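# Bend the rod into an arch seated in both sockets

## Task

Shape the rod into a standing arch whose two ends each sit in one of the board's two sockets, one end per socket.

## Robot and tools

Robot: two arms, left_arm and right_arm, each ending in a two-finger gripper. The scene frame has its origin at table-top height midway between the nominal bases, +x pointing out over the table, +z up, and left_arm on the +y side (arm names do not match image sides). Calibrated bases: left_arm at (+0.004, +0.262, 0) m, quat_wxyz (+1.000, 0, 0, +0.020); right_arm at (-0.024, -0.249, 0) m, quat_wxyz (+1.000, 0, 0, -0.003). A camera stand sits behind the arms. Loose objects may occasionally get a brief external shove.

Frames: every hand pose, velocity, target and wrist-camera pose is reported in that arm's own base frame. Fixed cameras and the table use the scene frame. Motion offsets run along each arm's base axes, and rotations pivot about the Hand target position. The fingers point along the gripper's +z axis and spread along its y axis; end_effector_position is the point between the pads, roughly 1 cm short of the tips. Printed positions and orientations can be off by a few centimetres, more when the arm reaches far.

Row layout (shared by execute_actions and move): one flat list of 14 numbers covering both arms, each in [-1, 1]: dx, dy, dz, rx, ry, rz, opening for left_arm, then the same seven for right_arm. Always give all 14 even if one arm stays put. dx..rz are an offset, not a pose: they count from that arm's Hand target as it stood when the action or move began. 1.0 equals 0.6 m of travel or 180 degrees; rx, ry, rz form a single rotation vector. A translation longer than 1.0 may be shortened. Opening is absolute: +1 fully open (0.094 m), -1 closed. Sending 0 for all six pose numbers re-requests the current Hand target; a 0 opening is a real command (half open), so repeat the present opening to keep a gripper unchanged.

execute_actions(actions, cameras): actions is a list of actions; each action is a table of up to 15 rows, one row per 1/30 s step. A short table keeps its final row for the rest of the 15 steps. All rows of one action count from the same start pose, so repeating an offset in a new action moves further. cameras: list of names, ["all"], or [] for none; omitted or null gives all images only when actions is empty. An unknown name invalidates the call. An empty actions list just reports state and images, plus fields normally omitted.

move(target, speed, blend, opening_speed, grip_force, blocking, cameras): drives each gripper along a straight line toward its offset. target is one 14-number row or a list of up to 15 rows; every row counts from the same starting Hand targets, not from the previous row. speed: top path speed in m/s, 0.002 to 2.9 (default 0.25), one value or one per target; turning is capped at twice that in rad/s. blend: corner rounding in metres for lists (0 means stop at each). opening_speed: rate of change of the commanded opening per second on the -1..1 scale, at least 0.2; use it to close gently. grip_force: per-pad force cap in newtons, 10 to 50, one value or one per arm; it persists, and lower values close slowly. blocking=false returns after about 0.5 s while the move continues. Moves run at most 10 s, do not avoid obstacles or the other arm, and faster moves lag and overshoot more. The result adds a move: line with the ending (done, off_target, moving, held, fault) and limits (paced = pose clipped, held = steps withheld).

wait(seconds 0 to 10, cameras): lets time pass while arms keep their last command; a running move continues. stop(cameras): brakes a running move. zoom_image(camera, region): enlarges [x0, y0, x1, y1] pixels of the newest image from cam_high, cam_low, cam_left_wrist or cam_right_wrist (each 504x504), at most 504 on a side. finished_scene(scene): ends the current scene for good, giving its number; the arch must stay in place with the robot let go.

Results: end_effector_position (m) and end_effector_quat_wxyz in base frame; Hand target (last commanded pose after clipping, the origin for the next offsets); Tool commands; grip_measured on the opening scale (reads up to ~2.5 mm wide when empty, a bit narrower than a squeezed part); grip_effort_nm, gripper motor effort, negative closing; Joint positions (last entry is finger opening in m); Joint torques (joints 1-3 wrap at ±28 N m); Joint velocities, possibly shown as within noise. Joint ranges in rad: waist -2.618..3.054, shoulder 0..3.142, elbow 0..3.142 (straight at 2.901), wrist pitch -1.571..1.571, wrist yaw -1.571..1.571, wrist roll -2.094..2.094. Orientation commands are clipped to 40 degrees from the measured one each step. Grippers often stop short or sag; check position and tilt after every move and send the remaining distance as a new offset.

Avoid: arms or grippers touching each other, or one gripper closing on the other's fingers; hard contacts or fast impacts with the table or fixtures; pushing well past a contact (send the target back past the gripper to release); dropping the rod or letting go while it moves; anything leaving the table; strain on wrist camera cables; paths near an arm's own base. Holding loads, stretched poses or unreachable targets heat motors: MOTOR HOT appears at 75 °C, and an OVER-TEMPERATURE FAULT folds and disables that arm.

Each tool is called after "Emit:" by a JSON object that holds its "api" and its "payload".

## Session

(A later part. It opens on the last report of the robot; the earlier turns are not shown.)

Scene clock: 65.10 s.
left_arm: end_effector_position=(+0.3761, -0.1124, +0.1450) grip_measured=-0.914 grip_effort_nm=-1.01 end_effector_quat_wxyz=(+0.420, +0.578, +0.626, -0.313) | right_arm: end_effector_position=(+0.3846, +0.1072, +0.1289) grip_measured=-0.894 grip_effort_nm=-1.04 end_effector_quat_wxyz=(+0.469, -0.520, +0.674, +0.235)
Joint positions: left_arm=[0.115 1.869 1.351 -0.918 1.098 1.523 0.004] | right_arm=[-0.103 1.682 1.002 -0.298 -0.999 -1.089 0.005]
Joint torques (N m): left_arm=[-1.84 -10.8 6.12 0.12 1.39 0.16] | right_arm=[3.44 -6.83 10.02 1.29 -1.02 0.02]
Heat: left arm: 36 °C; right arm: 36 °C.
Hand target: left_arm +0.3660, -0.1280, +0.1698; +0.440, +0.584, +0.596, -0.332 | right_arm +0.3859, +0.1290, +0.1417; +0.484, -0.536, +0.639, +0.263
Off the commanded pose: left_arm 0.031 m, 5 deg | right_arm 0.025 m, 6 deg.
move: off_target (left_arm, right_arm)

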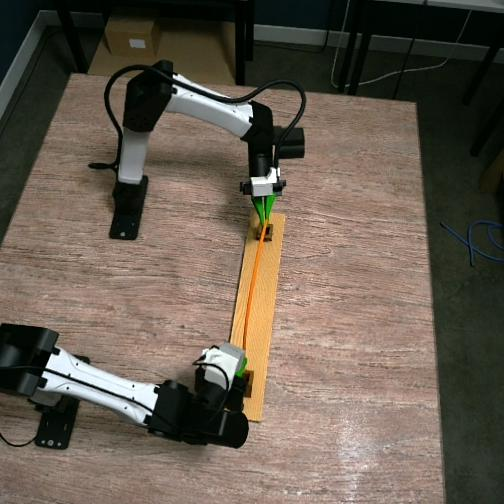

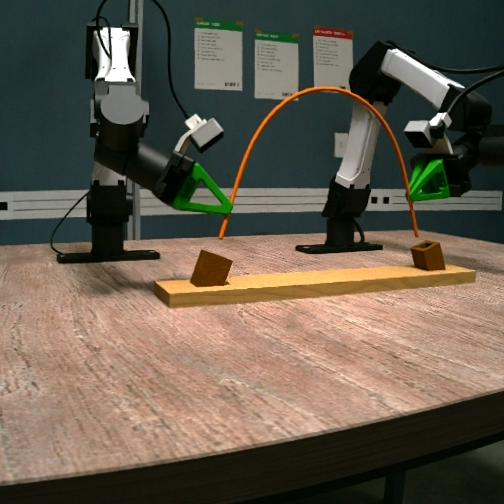

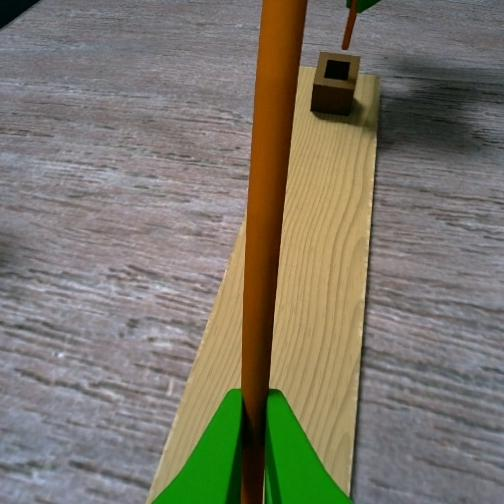

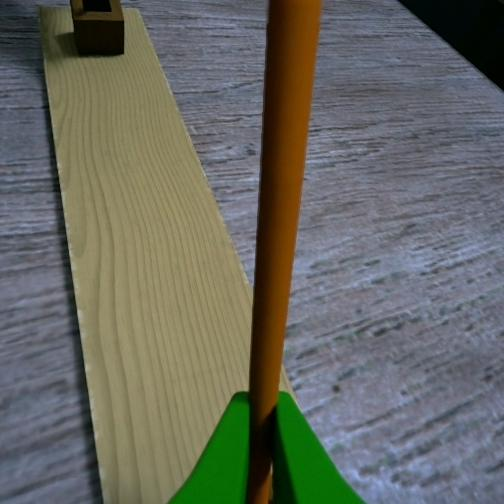

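Emit:
{"api": "move", "payload": {"target": [0,0.024,0,0,0,0,-1,0.018,-0.016,-0.022,0,0,0,-1], "speed": 0.07, "cameras": ["all"]}}

Emit:
{"api": "zoom_image", "payload": {"camera": "cam_low", "region": [390, 190, 470, 290]}}

Emit:
{"api": "zoom_image", "payload": {"camera": "cam_low", "region": [170, 200, 270, 300]}}

Emit:
{"api": "zoom_image", "payload": {"camera": "cam_left_wrist", "region": [300, 0, 420, 80]}}

Emit:
{"api": "zoom_image", "payload": {"camera": "cam_high", "region": [230, 190, 310, 270]}}

Scene clock: 70.13 s.
left_arm: end_effector_position=(+0.3691, -0.1008, +0.1493) grip_measured=-0.914 grip_effort_nm=-1.01 end_effector_quat_wxyz=(+0.419, +0.583, +0.623, -0.312) | right_arm: end_effector_position=(+0.3946, +0.1063, +0.1167) grip_measured=-0.894 grip_effort_nm=-1.04 end_effector_quat_wxyz=(+0.465, -0.523, +0.673, +0.240)
Joint positions: left_arm=[0.15 1.869 1.374 -1.021 1.098 1.621 0.004] | right_arm=[-0.105 1.751 1.035 -0.288 -1.006 -1.108 0.005]
Joint torques (N m): left_arm=[-1.29 -8.58 7.54 0.01 1.43 0.17] | right_arm=[1.54 -7.36 9.7 1.23 -1.09 -0.12]
Heat: left arm: 36 °C; right arm: 36 °C.
Hand target: left_arm +0.3659, -0.1136, +0.1699; +0.440, +0.584, +0.596, -0.332 | right_arm +0.3967, +0.1195, +0.1285; +0.484, -0.537, +0.639, +0.263
Off the commanded pose: left_arm 0.024 m, 5 deg | right_arm 0.018 m, 5 deg.
move: off_target (left_arm, right_arm)

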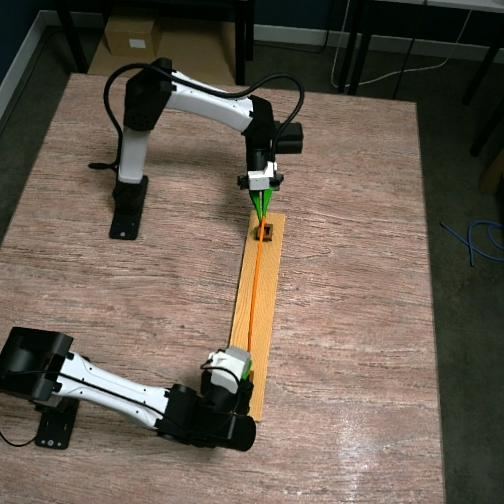

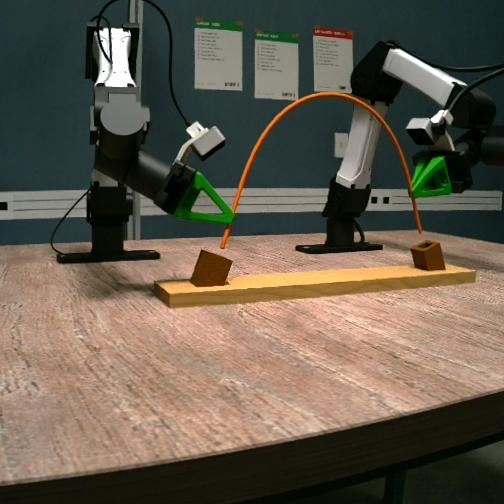

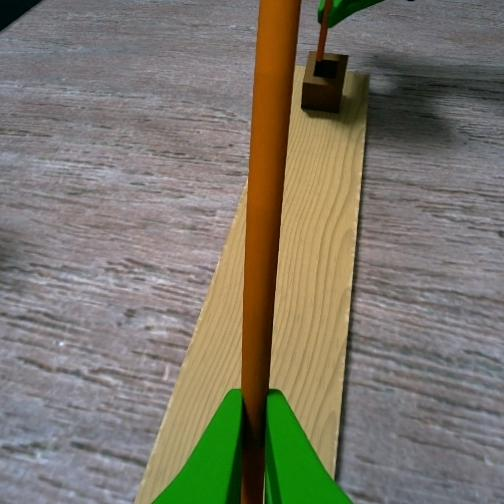

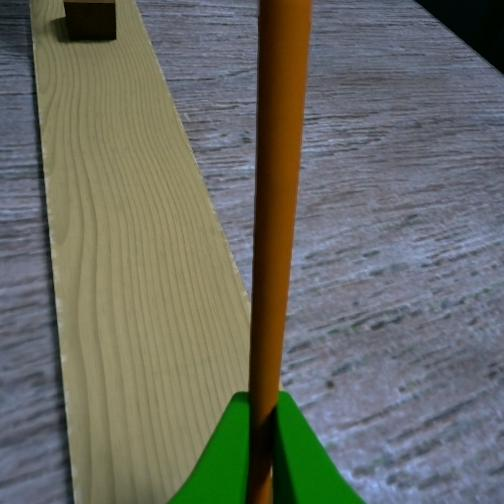

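Scaled by 5.040 from the camera's 504x504 image, which has a finer 720x720 frame.

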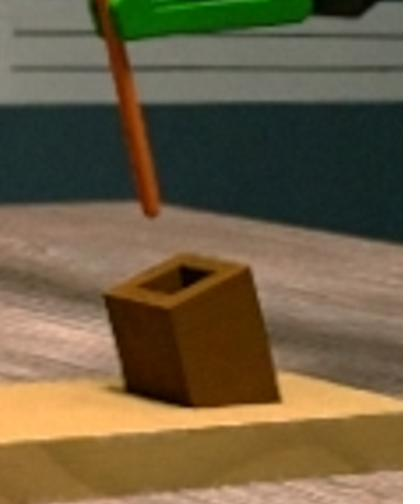

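Scaled by 5.040 from the camera's 504x504 image, which has a finer 720x720 frame.

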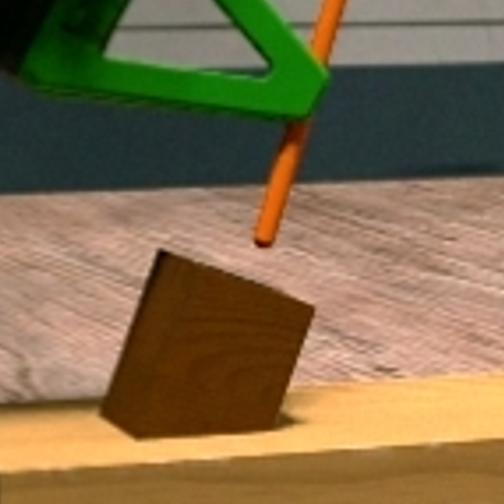

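Scaled by 4.200 from the camera's 504x504 image, which has a finer 720x720 frame.

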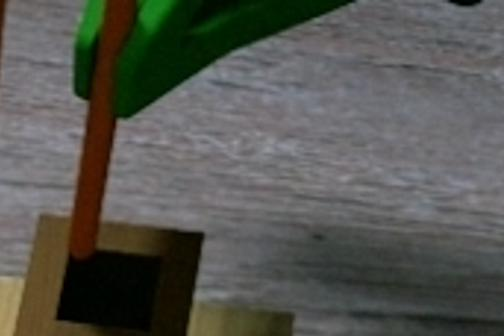

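Scaled by 6.300 from the camera's 504x504 image, which has a finer 720x720 frame.

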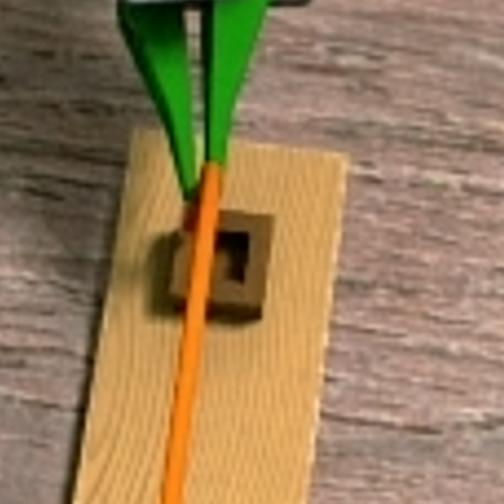

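Emit:
{"api": "move", "payload": {"target": [0.025,0.022,-0.015,0,0,0,-1,-0.014,-0.018,-0.012,0,0,0,-1], "speed": 0.07, "cameras": ["all"]}}

Emit:
{"api": "zoom_image", "payload": {"camera": "cam_low", "region": [390, 190, 470, 290]}}

Emit:
{"api": "zoom_image", "payload": {"camera": "cam_low", "region": [170, 200, 270, 300]}}

Emit:
{"api": "zoom_image", "payload": {"camera": "cam_left_wrist", "region": [280, 0, 400, 80]}}

Emit:
{"api": "zoom_image", "payload": {"camera": "cam_high", "region": [230, 190, 310, 270]}}

Scene clock: 74.17 s.
left_arm: end_effector_position=(+0.3826, -0.0890, +0.1493) grip_measured=-0.914 grip_effort_nm=-1.01 end_effector_quat_wxyz=(+0.426, +0.590, +0.615, -0.304) | right_arm: end_effector_position=(+0.3969, +0.0948, +0.1184) grip_measured=-0.894 grip_effort_nm=-1.04 end_effector_quat_wxyz=(+0.478, -0.532, +0.662, +0.224)
Joint positions: left_arm=[0.177 1.93 1.456 -1.079 1.1 1.696 0.004] | right_arm=[-0.137 1.751 1.035 -0.288 -1.019 -1.167 0.005]
Joint torques (N m): left_arm=[-0.98 -6.98 7.42 -0.11 1.41 0.11] | right_arm=[1.33 -7.65 7.21 0.95 -1.15 -0.08]
Heat: left arm: 36 °C; right arm: 37 °C.
Hand target: left_arm +0.3809, -0.1004, +0.1607; +0.440, +0.584, +0.596, -0.332 | right_arm +0.3884, +0.1085, +0.1213; +0.484, -0.536, +0.639, +0.263
Off the commanded pose: left_arm 0.016 m, 4 deg | right_arm 0.017 m, 5 deg.
move: off_target (left_arm, right_arm)

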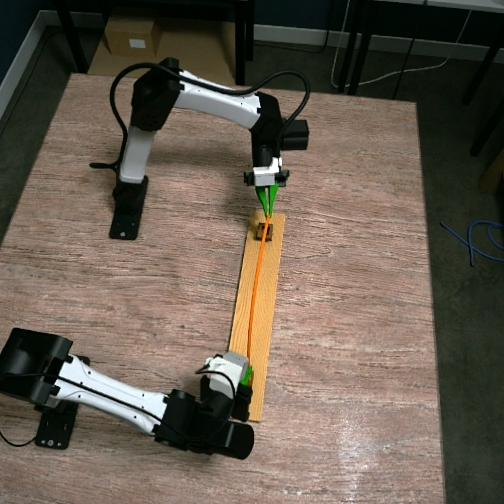

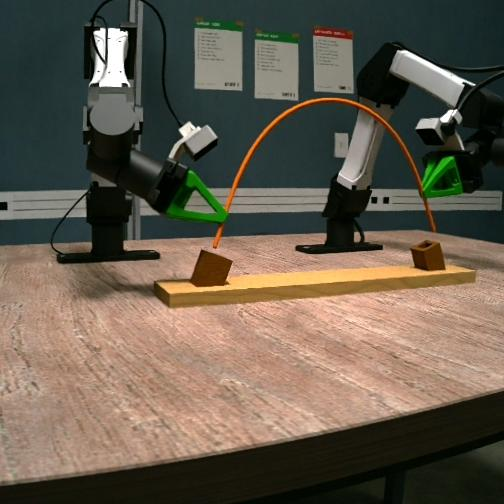

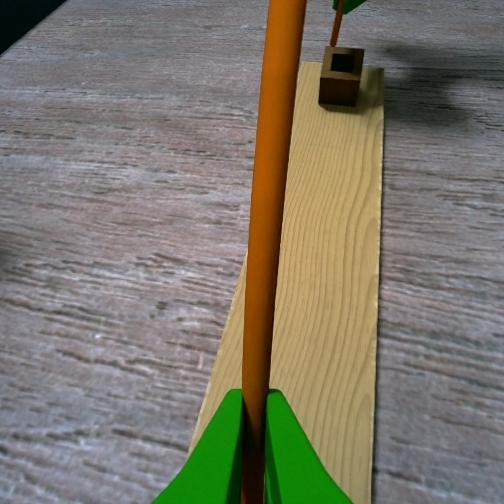

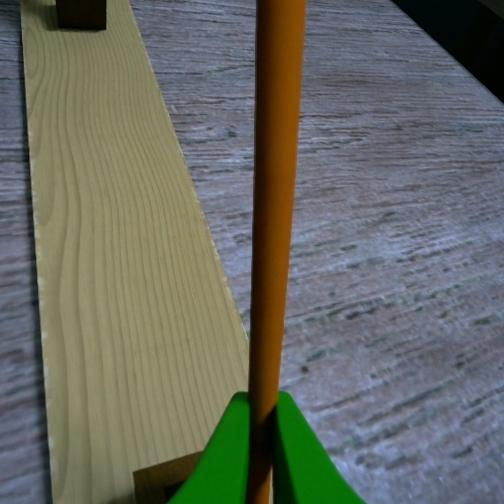

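Scaled by 5.040 from the camera's 504x504 image, which has a finer 720x720 frame.

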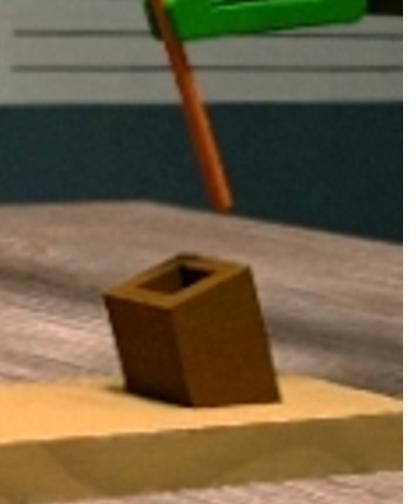

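Scaled by 5.040 from the camera's 504x504 image, which has a finer 720x720 frame.

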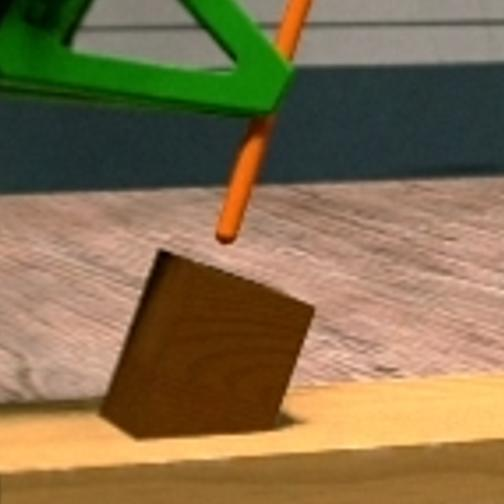

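Scaled by 4.200 from the camera's 504x504 image, which has a finer 720x720 frame.

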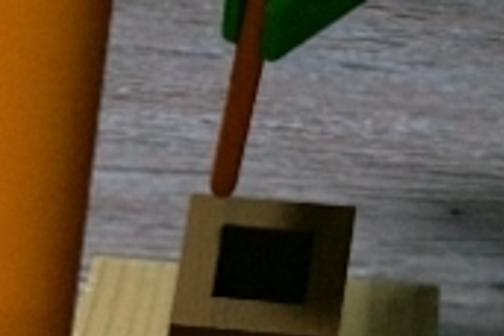

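Scaled by 6.300 from the camera's 504x504 image, which has a finer 720x720 frame.

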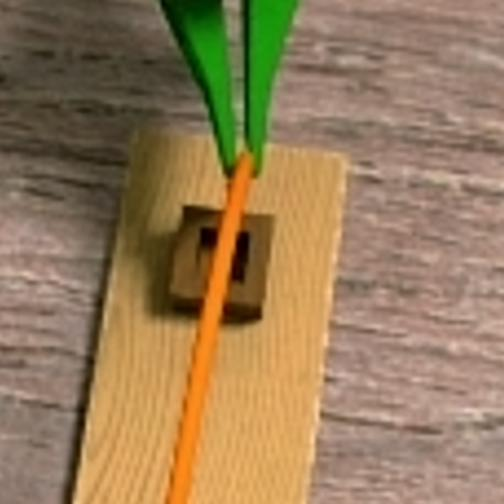

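Emit:
{"api": "move", "payload": {"target": [0,-0.020,0,0,0,0,-1,-0.016,0.012,0,0,0,0,-1], "speed": 0.07, "cameras": ["all"]}}

Emit:
{"api": "zoom_image", "payload": {"camera": "cam_low", "region": [390, 190, 470, 290]}}

Emit:
{"api": "zoom_image", "payload": {"camera": "cam_low", "region": [170, 200, 270, 300]}}

Emit:
{"api": "zoom_image", "payload": {"camera": "cam_left_wrist", "region": [280, 0, 400, 80]}}

Emit:
{"api": "zoom_image", "payload": {"camera": "cam_high", "region": [230, 190, 310, 270]}}

Scene clock: 78.47 s.
left_arm: end_effector_position=(+0.3873, -0.0929, +0.1496) grip_measured=-0.914 grip_effort_nm=-1.01 end_effector_quat_wxyz=(+0.428, +0.591, +0.614, -0.300) | right_arm: end_effector_position=(+0.3889, +0.0959, +0.1087) grip_measured=-0.894 grip_effort_nm=-1.04 end_effector_quat_wxyz=(+0.469, -0.527, +0.669, +0.233)
Joint positions: left_arm=[0.165 1.93 1.456 -1.04 1.1 1.661 0.004] | right_arm=[-0.137 1.751 1.003 -0.288 -1.019 -1.168 0.005]
Joint torques (N m): left_arm=[-2.69 -8.46 5.26 0.2 1.4 -0.16] | right_arm=[2.76 -11.07 5.6 1.18 -1.08 0.1]
Heat: left arm: 36 °C; right arm: 37 °C.
Hand target: left_arm +0.3809, -0.1125, +0.1608; +0.440, +0.584, +0.596, -0.332 | right_arm +0.3788, +0.1157, +0.1213; +0.484, -0.537, +0.639, +0.263
Off the commanded pose: left_arm 0.023 m, 4 deg | right_arm 0.026 m, 5 deg.
move: off_target (left_arm, right_arm)

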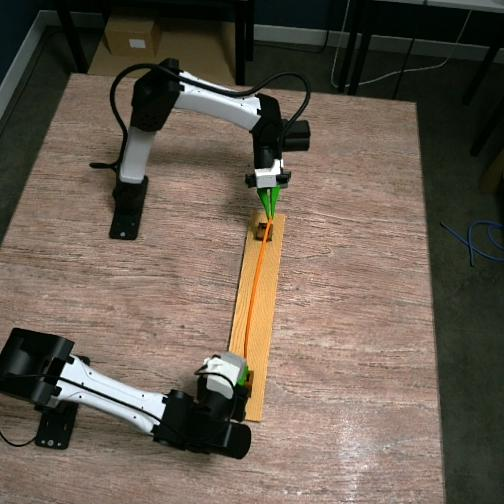

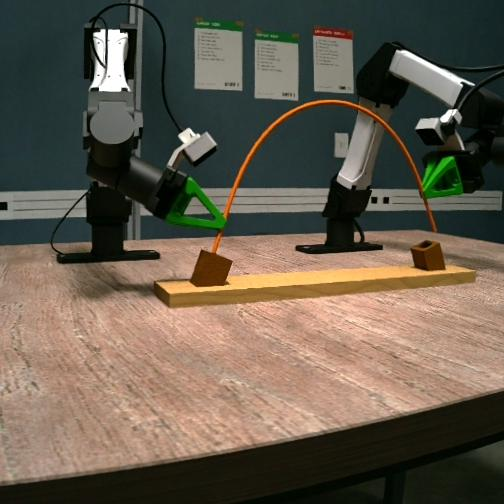

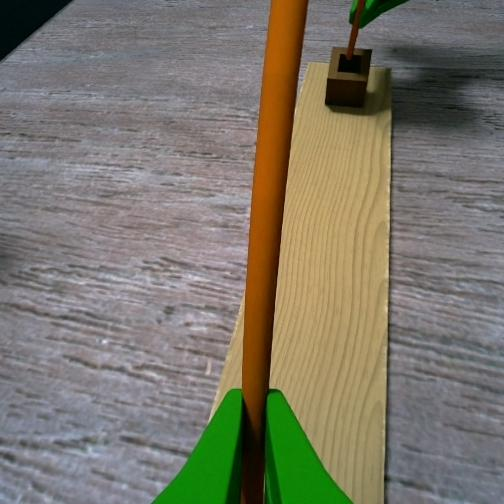

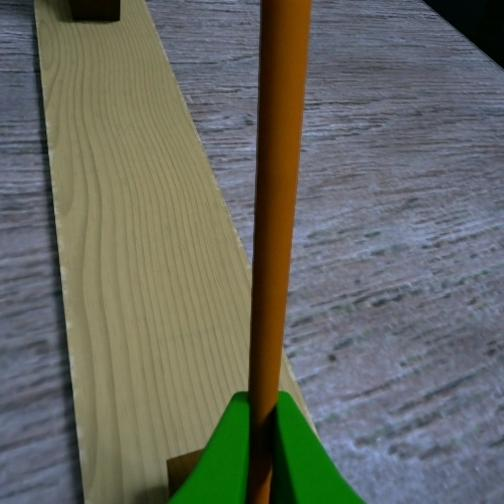

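Scaled by 5.040 from the camera's 504x504 image, which has a finer 720x720 frame.

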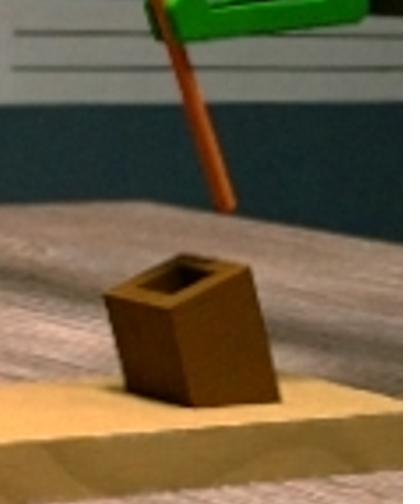

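Scaled by 5.040 from the camera's 504x504 image, which has a finer 720x720 frame.

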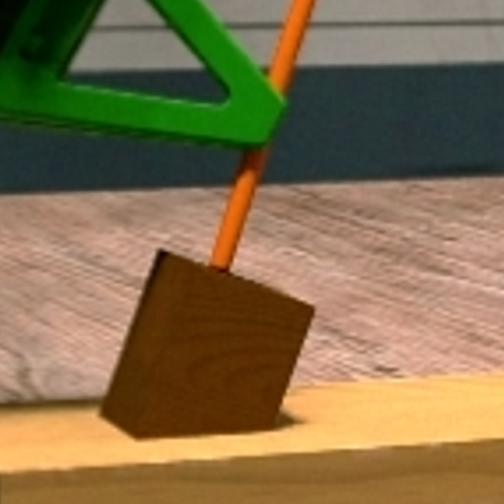

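Scaled by 4.200 from the camera's 504x504 image, which has a finer 720x720 frame.

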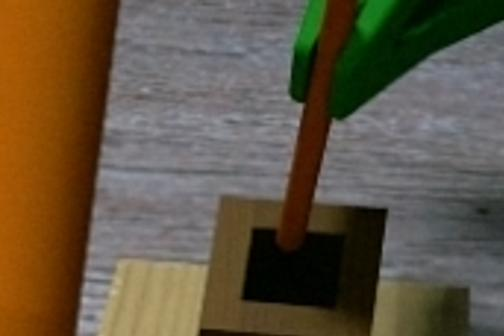

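Scaled by 6.300 from the camera's 504x504 image, which has a finer 720x720 frame.

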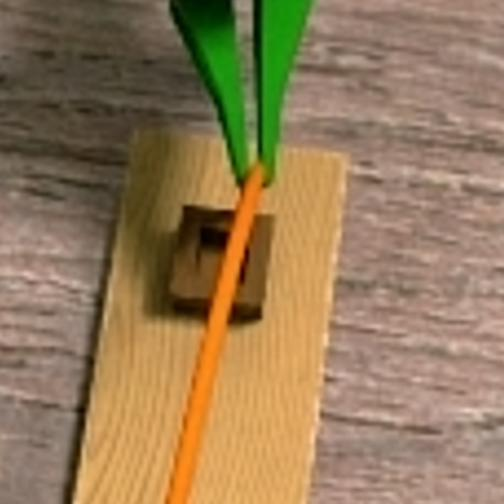

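Emit:
{"api": "move", "payload": {"target": [-0.004,-0.017,0,0,0,0,-1,0,-0.006,-0.045,0,0,0,-1], "speed": 0.06, "cameras": ["all"]}}

Emit:
{"api": "zoom_image", "payload": {"camera": "cam_low", "region": [390, 190, 470, 290]}}

Emit:
{"api": "zoom_image", "payload": {"camera": "cam_low", "region": [170, 200, 270, 300]}}

Emit:
{"api": "zoom_image", "payload": {"camera": "cam_left_wrist", "region": [280, 0, 400, 80]}}

Emit:
{"api": "zoom_image", "payload": {"camera": "cam_high", "region": [230, 190, 310, 270]}}

Scene clock: 82.10 s.
left_arm: end_effector_position=(+0.3881, -0.1017, +0.1409) grip_measured=-0.914 grip_effort_nm=-1.01 end_effector_quat_wxyz=(+0.424, +0.585, +0.619, -0.307) | right_arm: end_effector_position=(+0.3873, +0.0961, +0.0932) grip_measured=-0.894 grip_effort_nm=-1.04 end_effector_quat_wxyz=(+0.474, -0.529, +0.666, +0.229)
Joint positions: left_arm=[0.141 1.93 1.419 -0.966 1.1 1.597 0.004] | right_arm=[-0.137 1.773 0.953 -0.2 -1.02 -1.168 0.005]
Joint torques (N m): left_arm=[-2.96 -10.71 4.93 0.25 1.38 -0.17] | right_arm=[1.91 -7.51 5.48 1.25 -1.12 -0.07]
Heat: left arm: 36 °C; right arm: 38 °C.
Hand target: left_arm +0.3785, -0.1226, +0.1609; +0.440, +0.584, +0.596, -0.332 | right_arm +0.3788, +0.1122, +0.0944; +0.484, -0.537, +0.639, +0.263
Off the commanded pose: left_arm 0.030 m, 4 deg | right_arm 0.018 m, 5 deg.
move: off_target (left_arm, right_arm)

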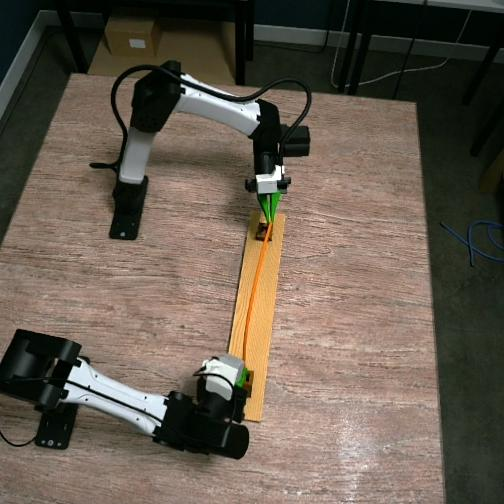

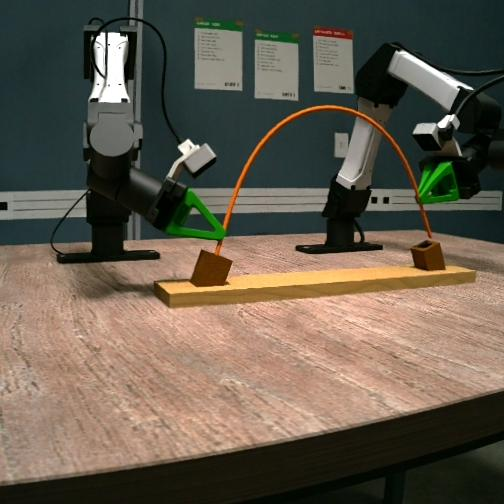

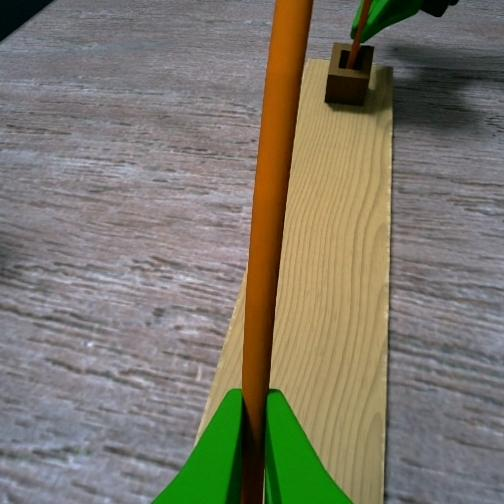

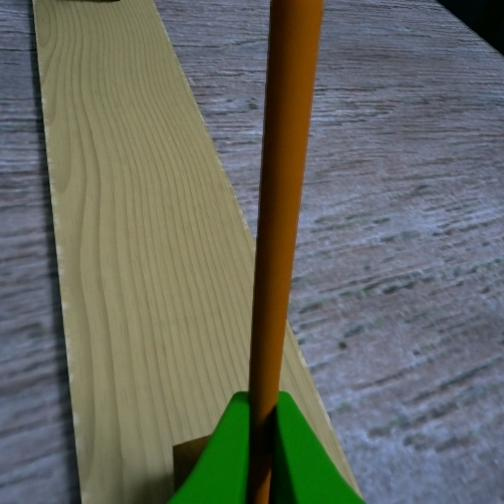

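Scaled by 5.040 from the camera's 504x504 image, which has a finer 720x720 frame.

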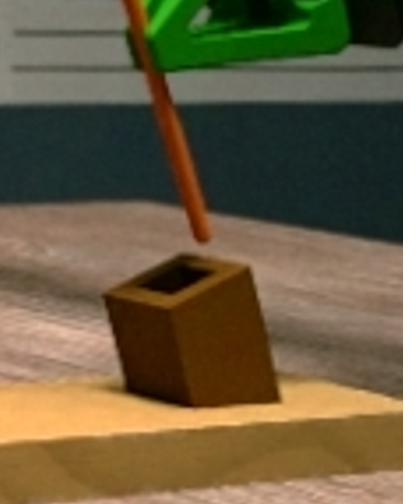

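Scaled by 5.040 from the camera's 504x504 image, which has a finer 720x720 frame.

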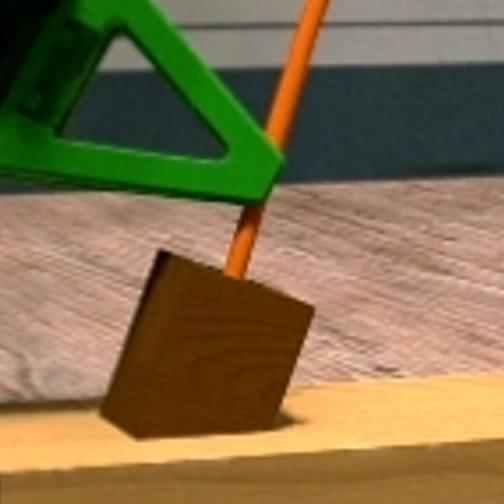

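Scaled by 4.200 from the camera's 504x504 image, which has a finer 720x720 frame.

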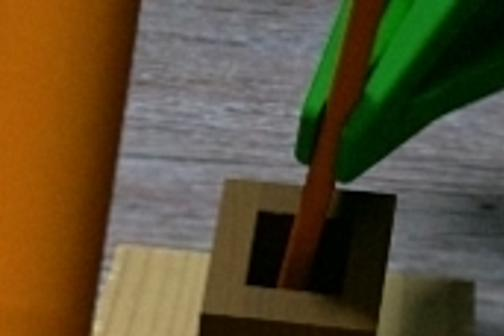

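Scaled by 6.300 from the camera's 504x504 image, which has a finer 720x720 frame.

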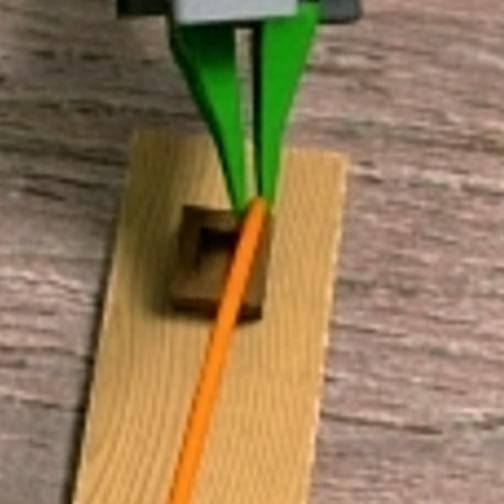

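Emit:
{"api": "move", "payload": {"target": [-0.025,-0.022,0,0,0,0,-1,0,-0.006,-0.035,0,0,0,-1], "speed": 0.06, "cameras": ["all"]}}

Emit:
{"api": "zoom_image", "payload": {"camera": "cam_low", "region": [390, 190, 470, 290]}}

Emit:
{"api": "zoom_image", "payload": {"camera": "cam_low", "region": [170, 200, 270, 300]}}

Emit:
{"api": "zoom_image", "payload": {"camera": "cam_left_wrist", "region": [280, 0, 400, 80]}}

Emit:
{"api": "zoom_image", "payload": {"camera": "cam_high", "region": [230, 190, 310, 270]}}

Scene clock: 86.20 s.
left_arm: end_effector_position=(+0.3737, -0.1160, +0.1402) grip_measured=-0.914 grip_effort_nm=-1.01 end_effector_quat_wxyz=(+0.424, +0.581, +0.621, -0.311) | right_arm: end_effector_position=(+0.3876, +0.0962, +0.0784) grip_measured=-0.894 grip_effort_nm=-1.04 end_effector_quat_wxyz=(+0.480, -0.529, +0.659, +0.236)
Joint positions: left_arm=[0.107 1.857 1.312 -0.868 1.1 1.513 0.004] | right_arm=[-0.143 1.821 0.928 -0.128 -1.045 -1.173 0.005]
Joint torques (N m): left_arm=[-3 -10.62 4.97 0.41 1.34 -0.17] | right_arm=[1.57 -6.98 4.89 1.24 -0.93 -0.18]
Heat: left arm: 36 °C; right arm: 38 °C.
Hand target: left_arm +0.3635, -0.1359, +0.1608; +0.440, +0.584, +0.596, -0.332 | right_arm +0.3788, +0.1086, +0.0734; +0.484, -0.537, +0.639, +0.263
Off the commanded pose: left_arm 0.030 m, 4 deg | right_arm 0.016 m, 4 deg.
move: off_target (left_arm, right_arm)

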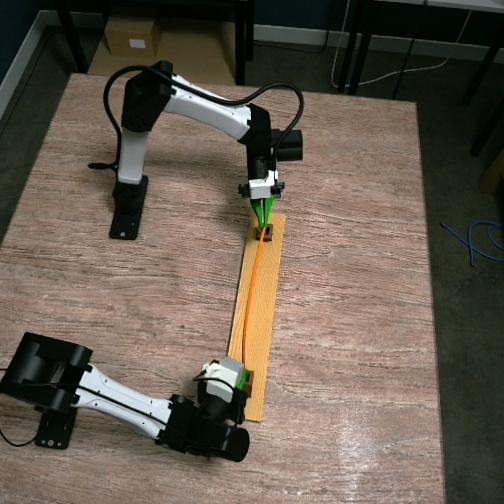

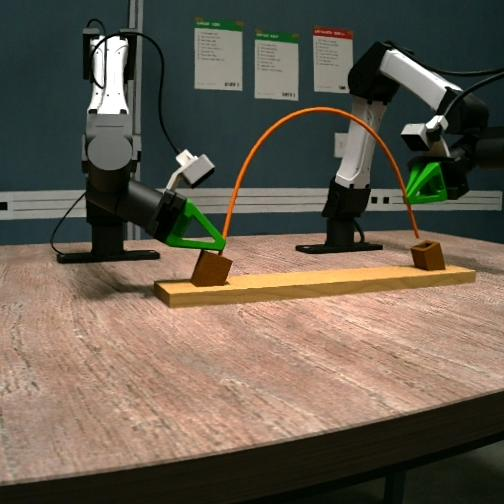

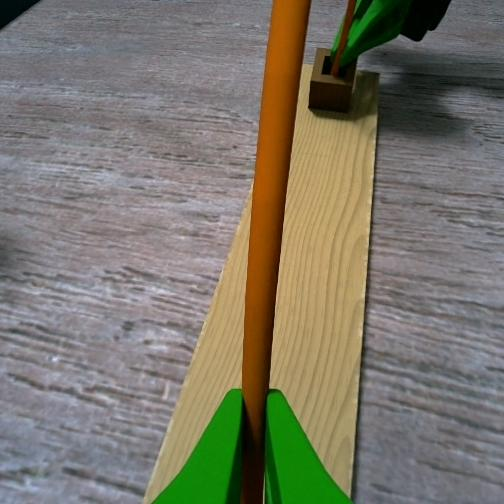

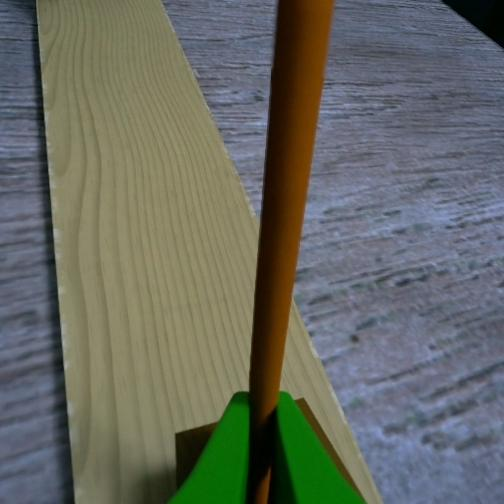

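Scaled by 5.040 from the camera's 504x504 image, which has a finer 720x720 frame.

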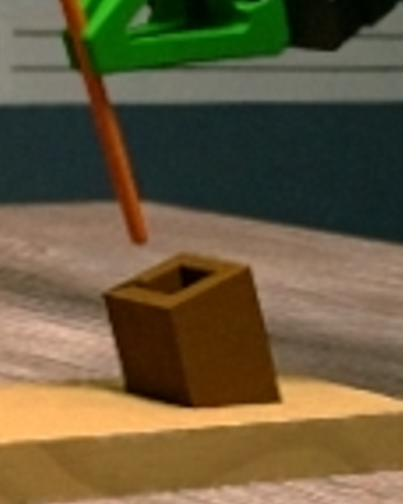

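Scaled by 5.040 from the camera's 504x504 image, which has a finer 720x720 frame.

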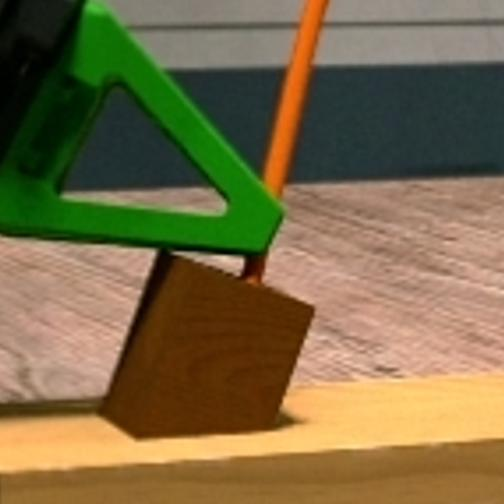

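Scaled by 4.200 from the camera's 504x504 image, which has a finer 720x720 frame.

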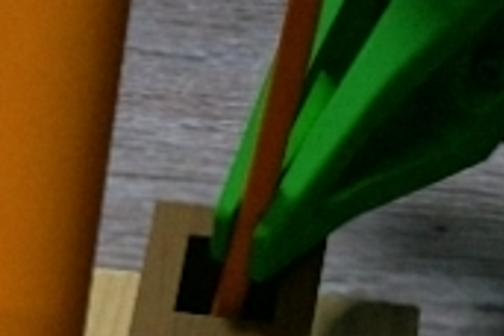

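Scaled by 6.300 from the camera's 504x504 image, which has a finer 720x720 frame.

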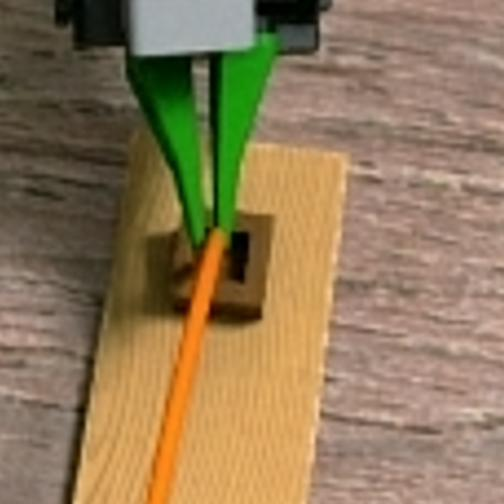

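Emit:
{"api": "move", "payload": {"target": [0.010,0.014,-0.03,0,0,0,-1,0,-0.004,-0.014,0,0,0,-1], "speed": 0.06, "cameras": ["all"]}}

Emit:
{"api": "zoom_image", "payload": {"camera": "cam_low", "region": [390, 190, 470, 290]}}

Emit:
{"api": "zoom_image", "payload": {"camera": "cam_low", "region": [170, 200, 270, 300]}}

Emit:
{"api": "zoom_image", "payload": {"camera": "cam_high", "region": [230, 190, 310, 270]}}

Scene clock: 89.50 s.
left_arm: end_effector_position=(+0.3753, -0.1158, +0.1393) grip_measured=-0.914 grip_effort_nm=-1.01 end_effector_quat_wxyz=(+0.430, +0.588, +0.615, -0.303) | right_arm: end_effector_position=(+0.3877, +0.0960, +0.0782) grip_measured=-0.894 grip_effort_nm=-1.04 end_effector_quat_wxyz=(+0.489, -0.529, +0.649, +0.243)
Joint positions: left_arm=[0.107 1.857 1.307 -0.849 1.1 1.527 0.004] | right_arm=[-0.151 1.837 0.926 -0.108 -1.079 -1.185 0.005]
Joint torques (N m): left_arm=[-1.11 -6.52 5.07 0.42 1.35 0.11] | right_arm=[1.65 -6.23 4.26 1.2 -0.62 -0.22]
Heat: left arm: 36 °C; right arm: 37 °C.
Hand target: left_arm +0.3695, -0.1275, +0.1428; +0.440, +0.584, +0.596, -0.332 | right_arm +0.3787, +0.1063, +0.0649; +0.484, -0.536, +0.639, +0.263
Off the commanded pose: left_arm 0.014 m, 4 deg | right_arm 0.019 m, 3 deg.
move: off_target (left_arm, right_arm)

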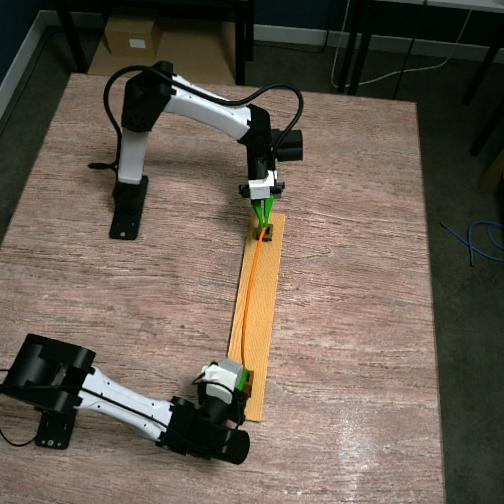

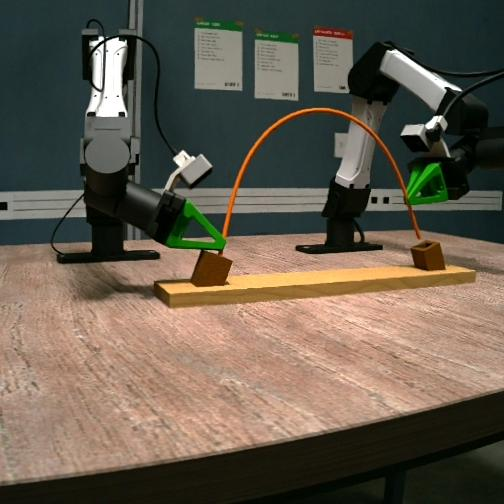

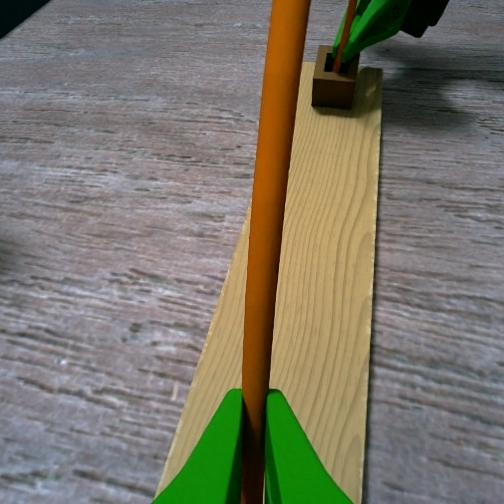

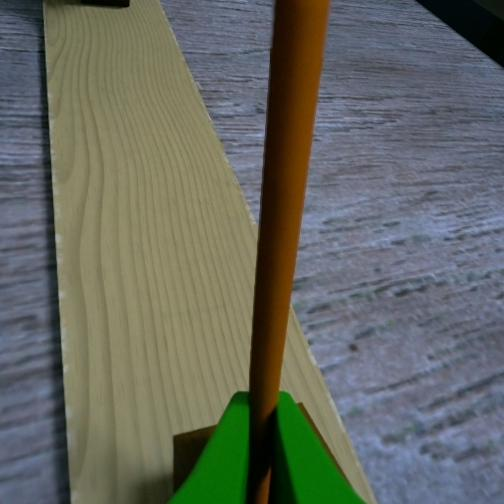

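Scaled by 5.040 from the camera's 504x504 image, which has a finer 720x720 frame.

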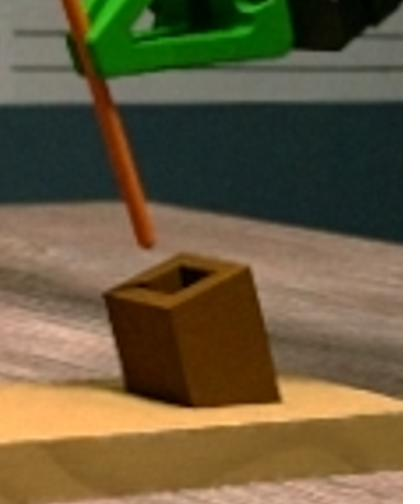

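Scaled by 5.040 from the camera's 504x504 image, which has a finer 720x720 frame.

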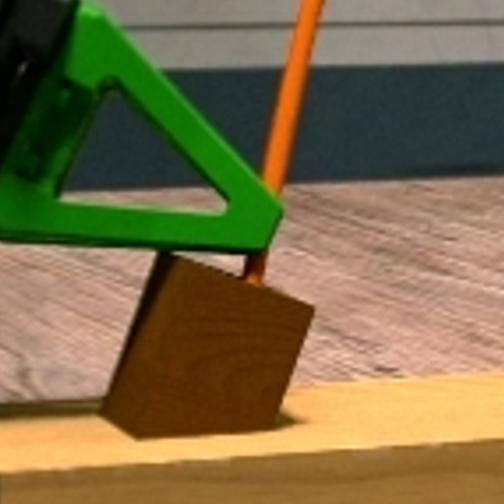

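Scaled by 6.300 from the camera's 504x504 image, which has a finer 720x720 frame.

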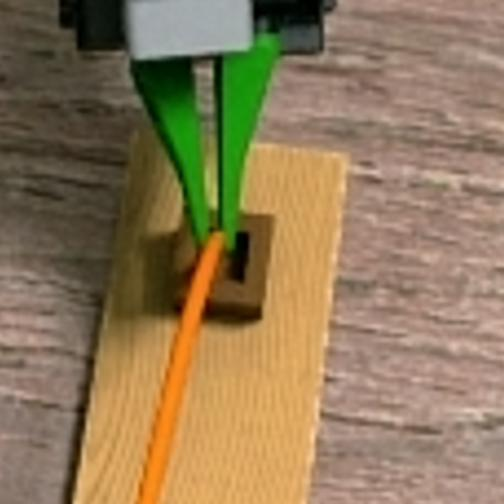

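Emit:
{"api": "move", "payload": {"target": [0.011,0.012,-0.035,0,0,0,-1,0,0,0,0,0,0,-1], "speed": 0.06, "cameras": ["cam_low","cam_high"]}}

Emit:
{"api": "zoom_image", "payload": {"camera": "cam_low", "region": [390, 190, 470, 290]}}

Emit:
{"api": "zoom_image", "payload": {"camera": "cam_high", "region": [230, 190, 310, 270]}}

Scene clock: 92.23 s.
left_arm: end_effector_position=(+0.3822, -0.1080, +0.1181) grip_measured=-0.914 grip_effort_nm=-1.01 end_effector_quat_wxyz=(+0.430, +0.588, +0.614, -0.303) | right_arm: end_effector_position=(+0.3877, +0.0960, +0.0782) grip_measured=-0.894 grip_effort_nm=-1.04 end_effector_quat_wxyz=(+0.490, -0.530, +0.648, +0.243)
Joint positions: left_arm=[0.127 1.922 1.307 -0.824 1.103 1.573 0.004] | right_arm=[-0.151 1.837 0.926 -0.108 -1.079 -1.187 0.005]
Joint torques (N m): left_arm=[-1.2 -6.91 4.89 0.35 1.35 0.11] | right_arm=[1.65 -6.23 4.29 1.2 -0.66 -0.18]
Heat: left arm: 36 °C; right arm: 37 °C.
Hand target: left_arm +0.3761, -0.1202, +0.1217; +0.440, +0.584, +0.596, -0.332 | right_arm +0.3786, +0.1063, +0.0649; +0.484, -0.537, +0.639, +0.263
Off the commanded pose: left_arm 0.014 m, 4 deg | right_arm 0.019 m, 3 deg.
move: off_target (left_arm, right_arm)
Images, in order (width x height): cam_high 504x504, cam_low 504x504.

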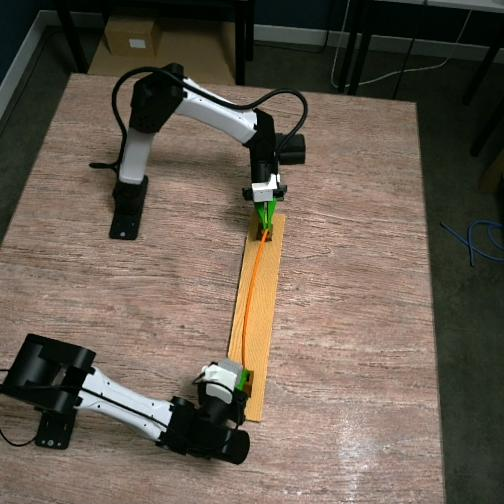

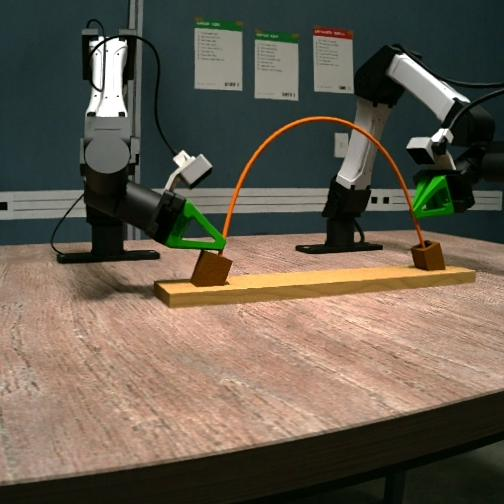

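Scaled by 5.040 from the camera's 504x504 image, which has a finer 720x720 frame.

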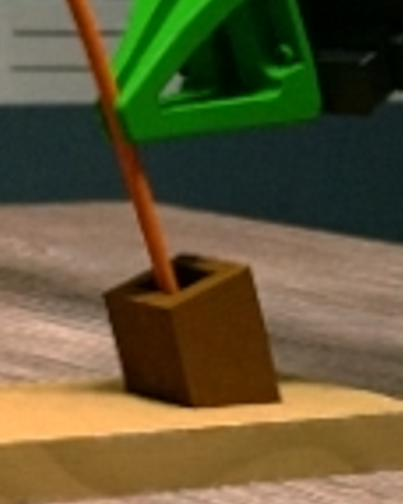

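Scaled by 6.300 from the camera's 504x504 image, which has a finer 720x720 frame.

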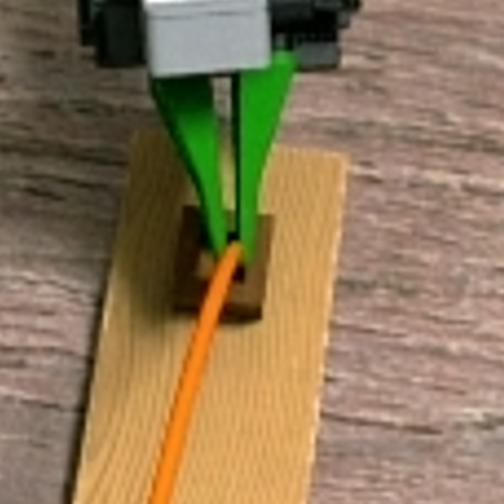

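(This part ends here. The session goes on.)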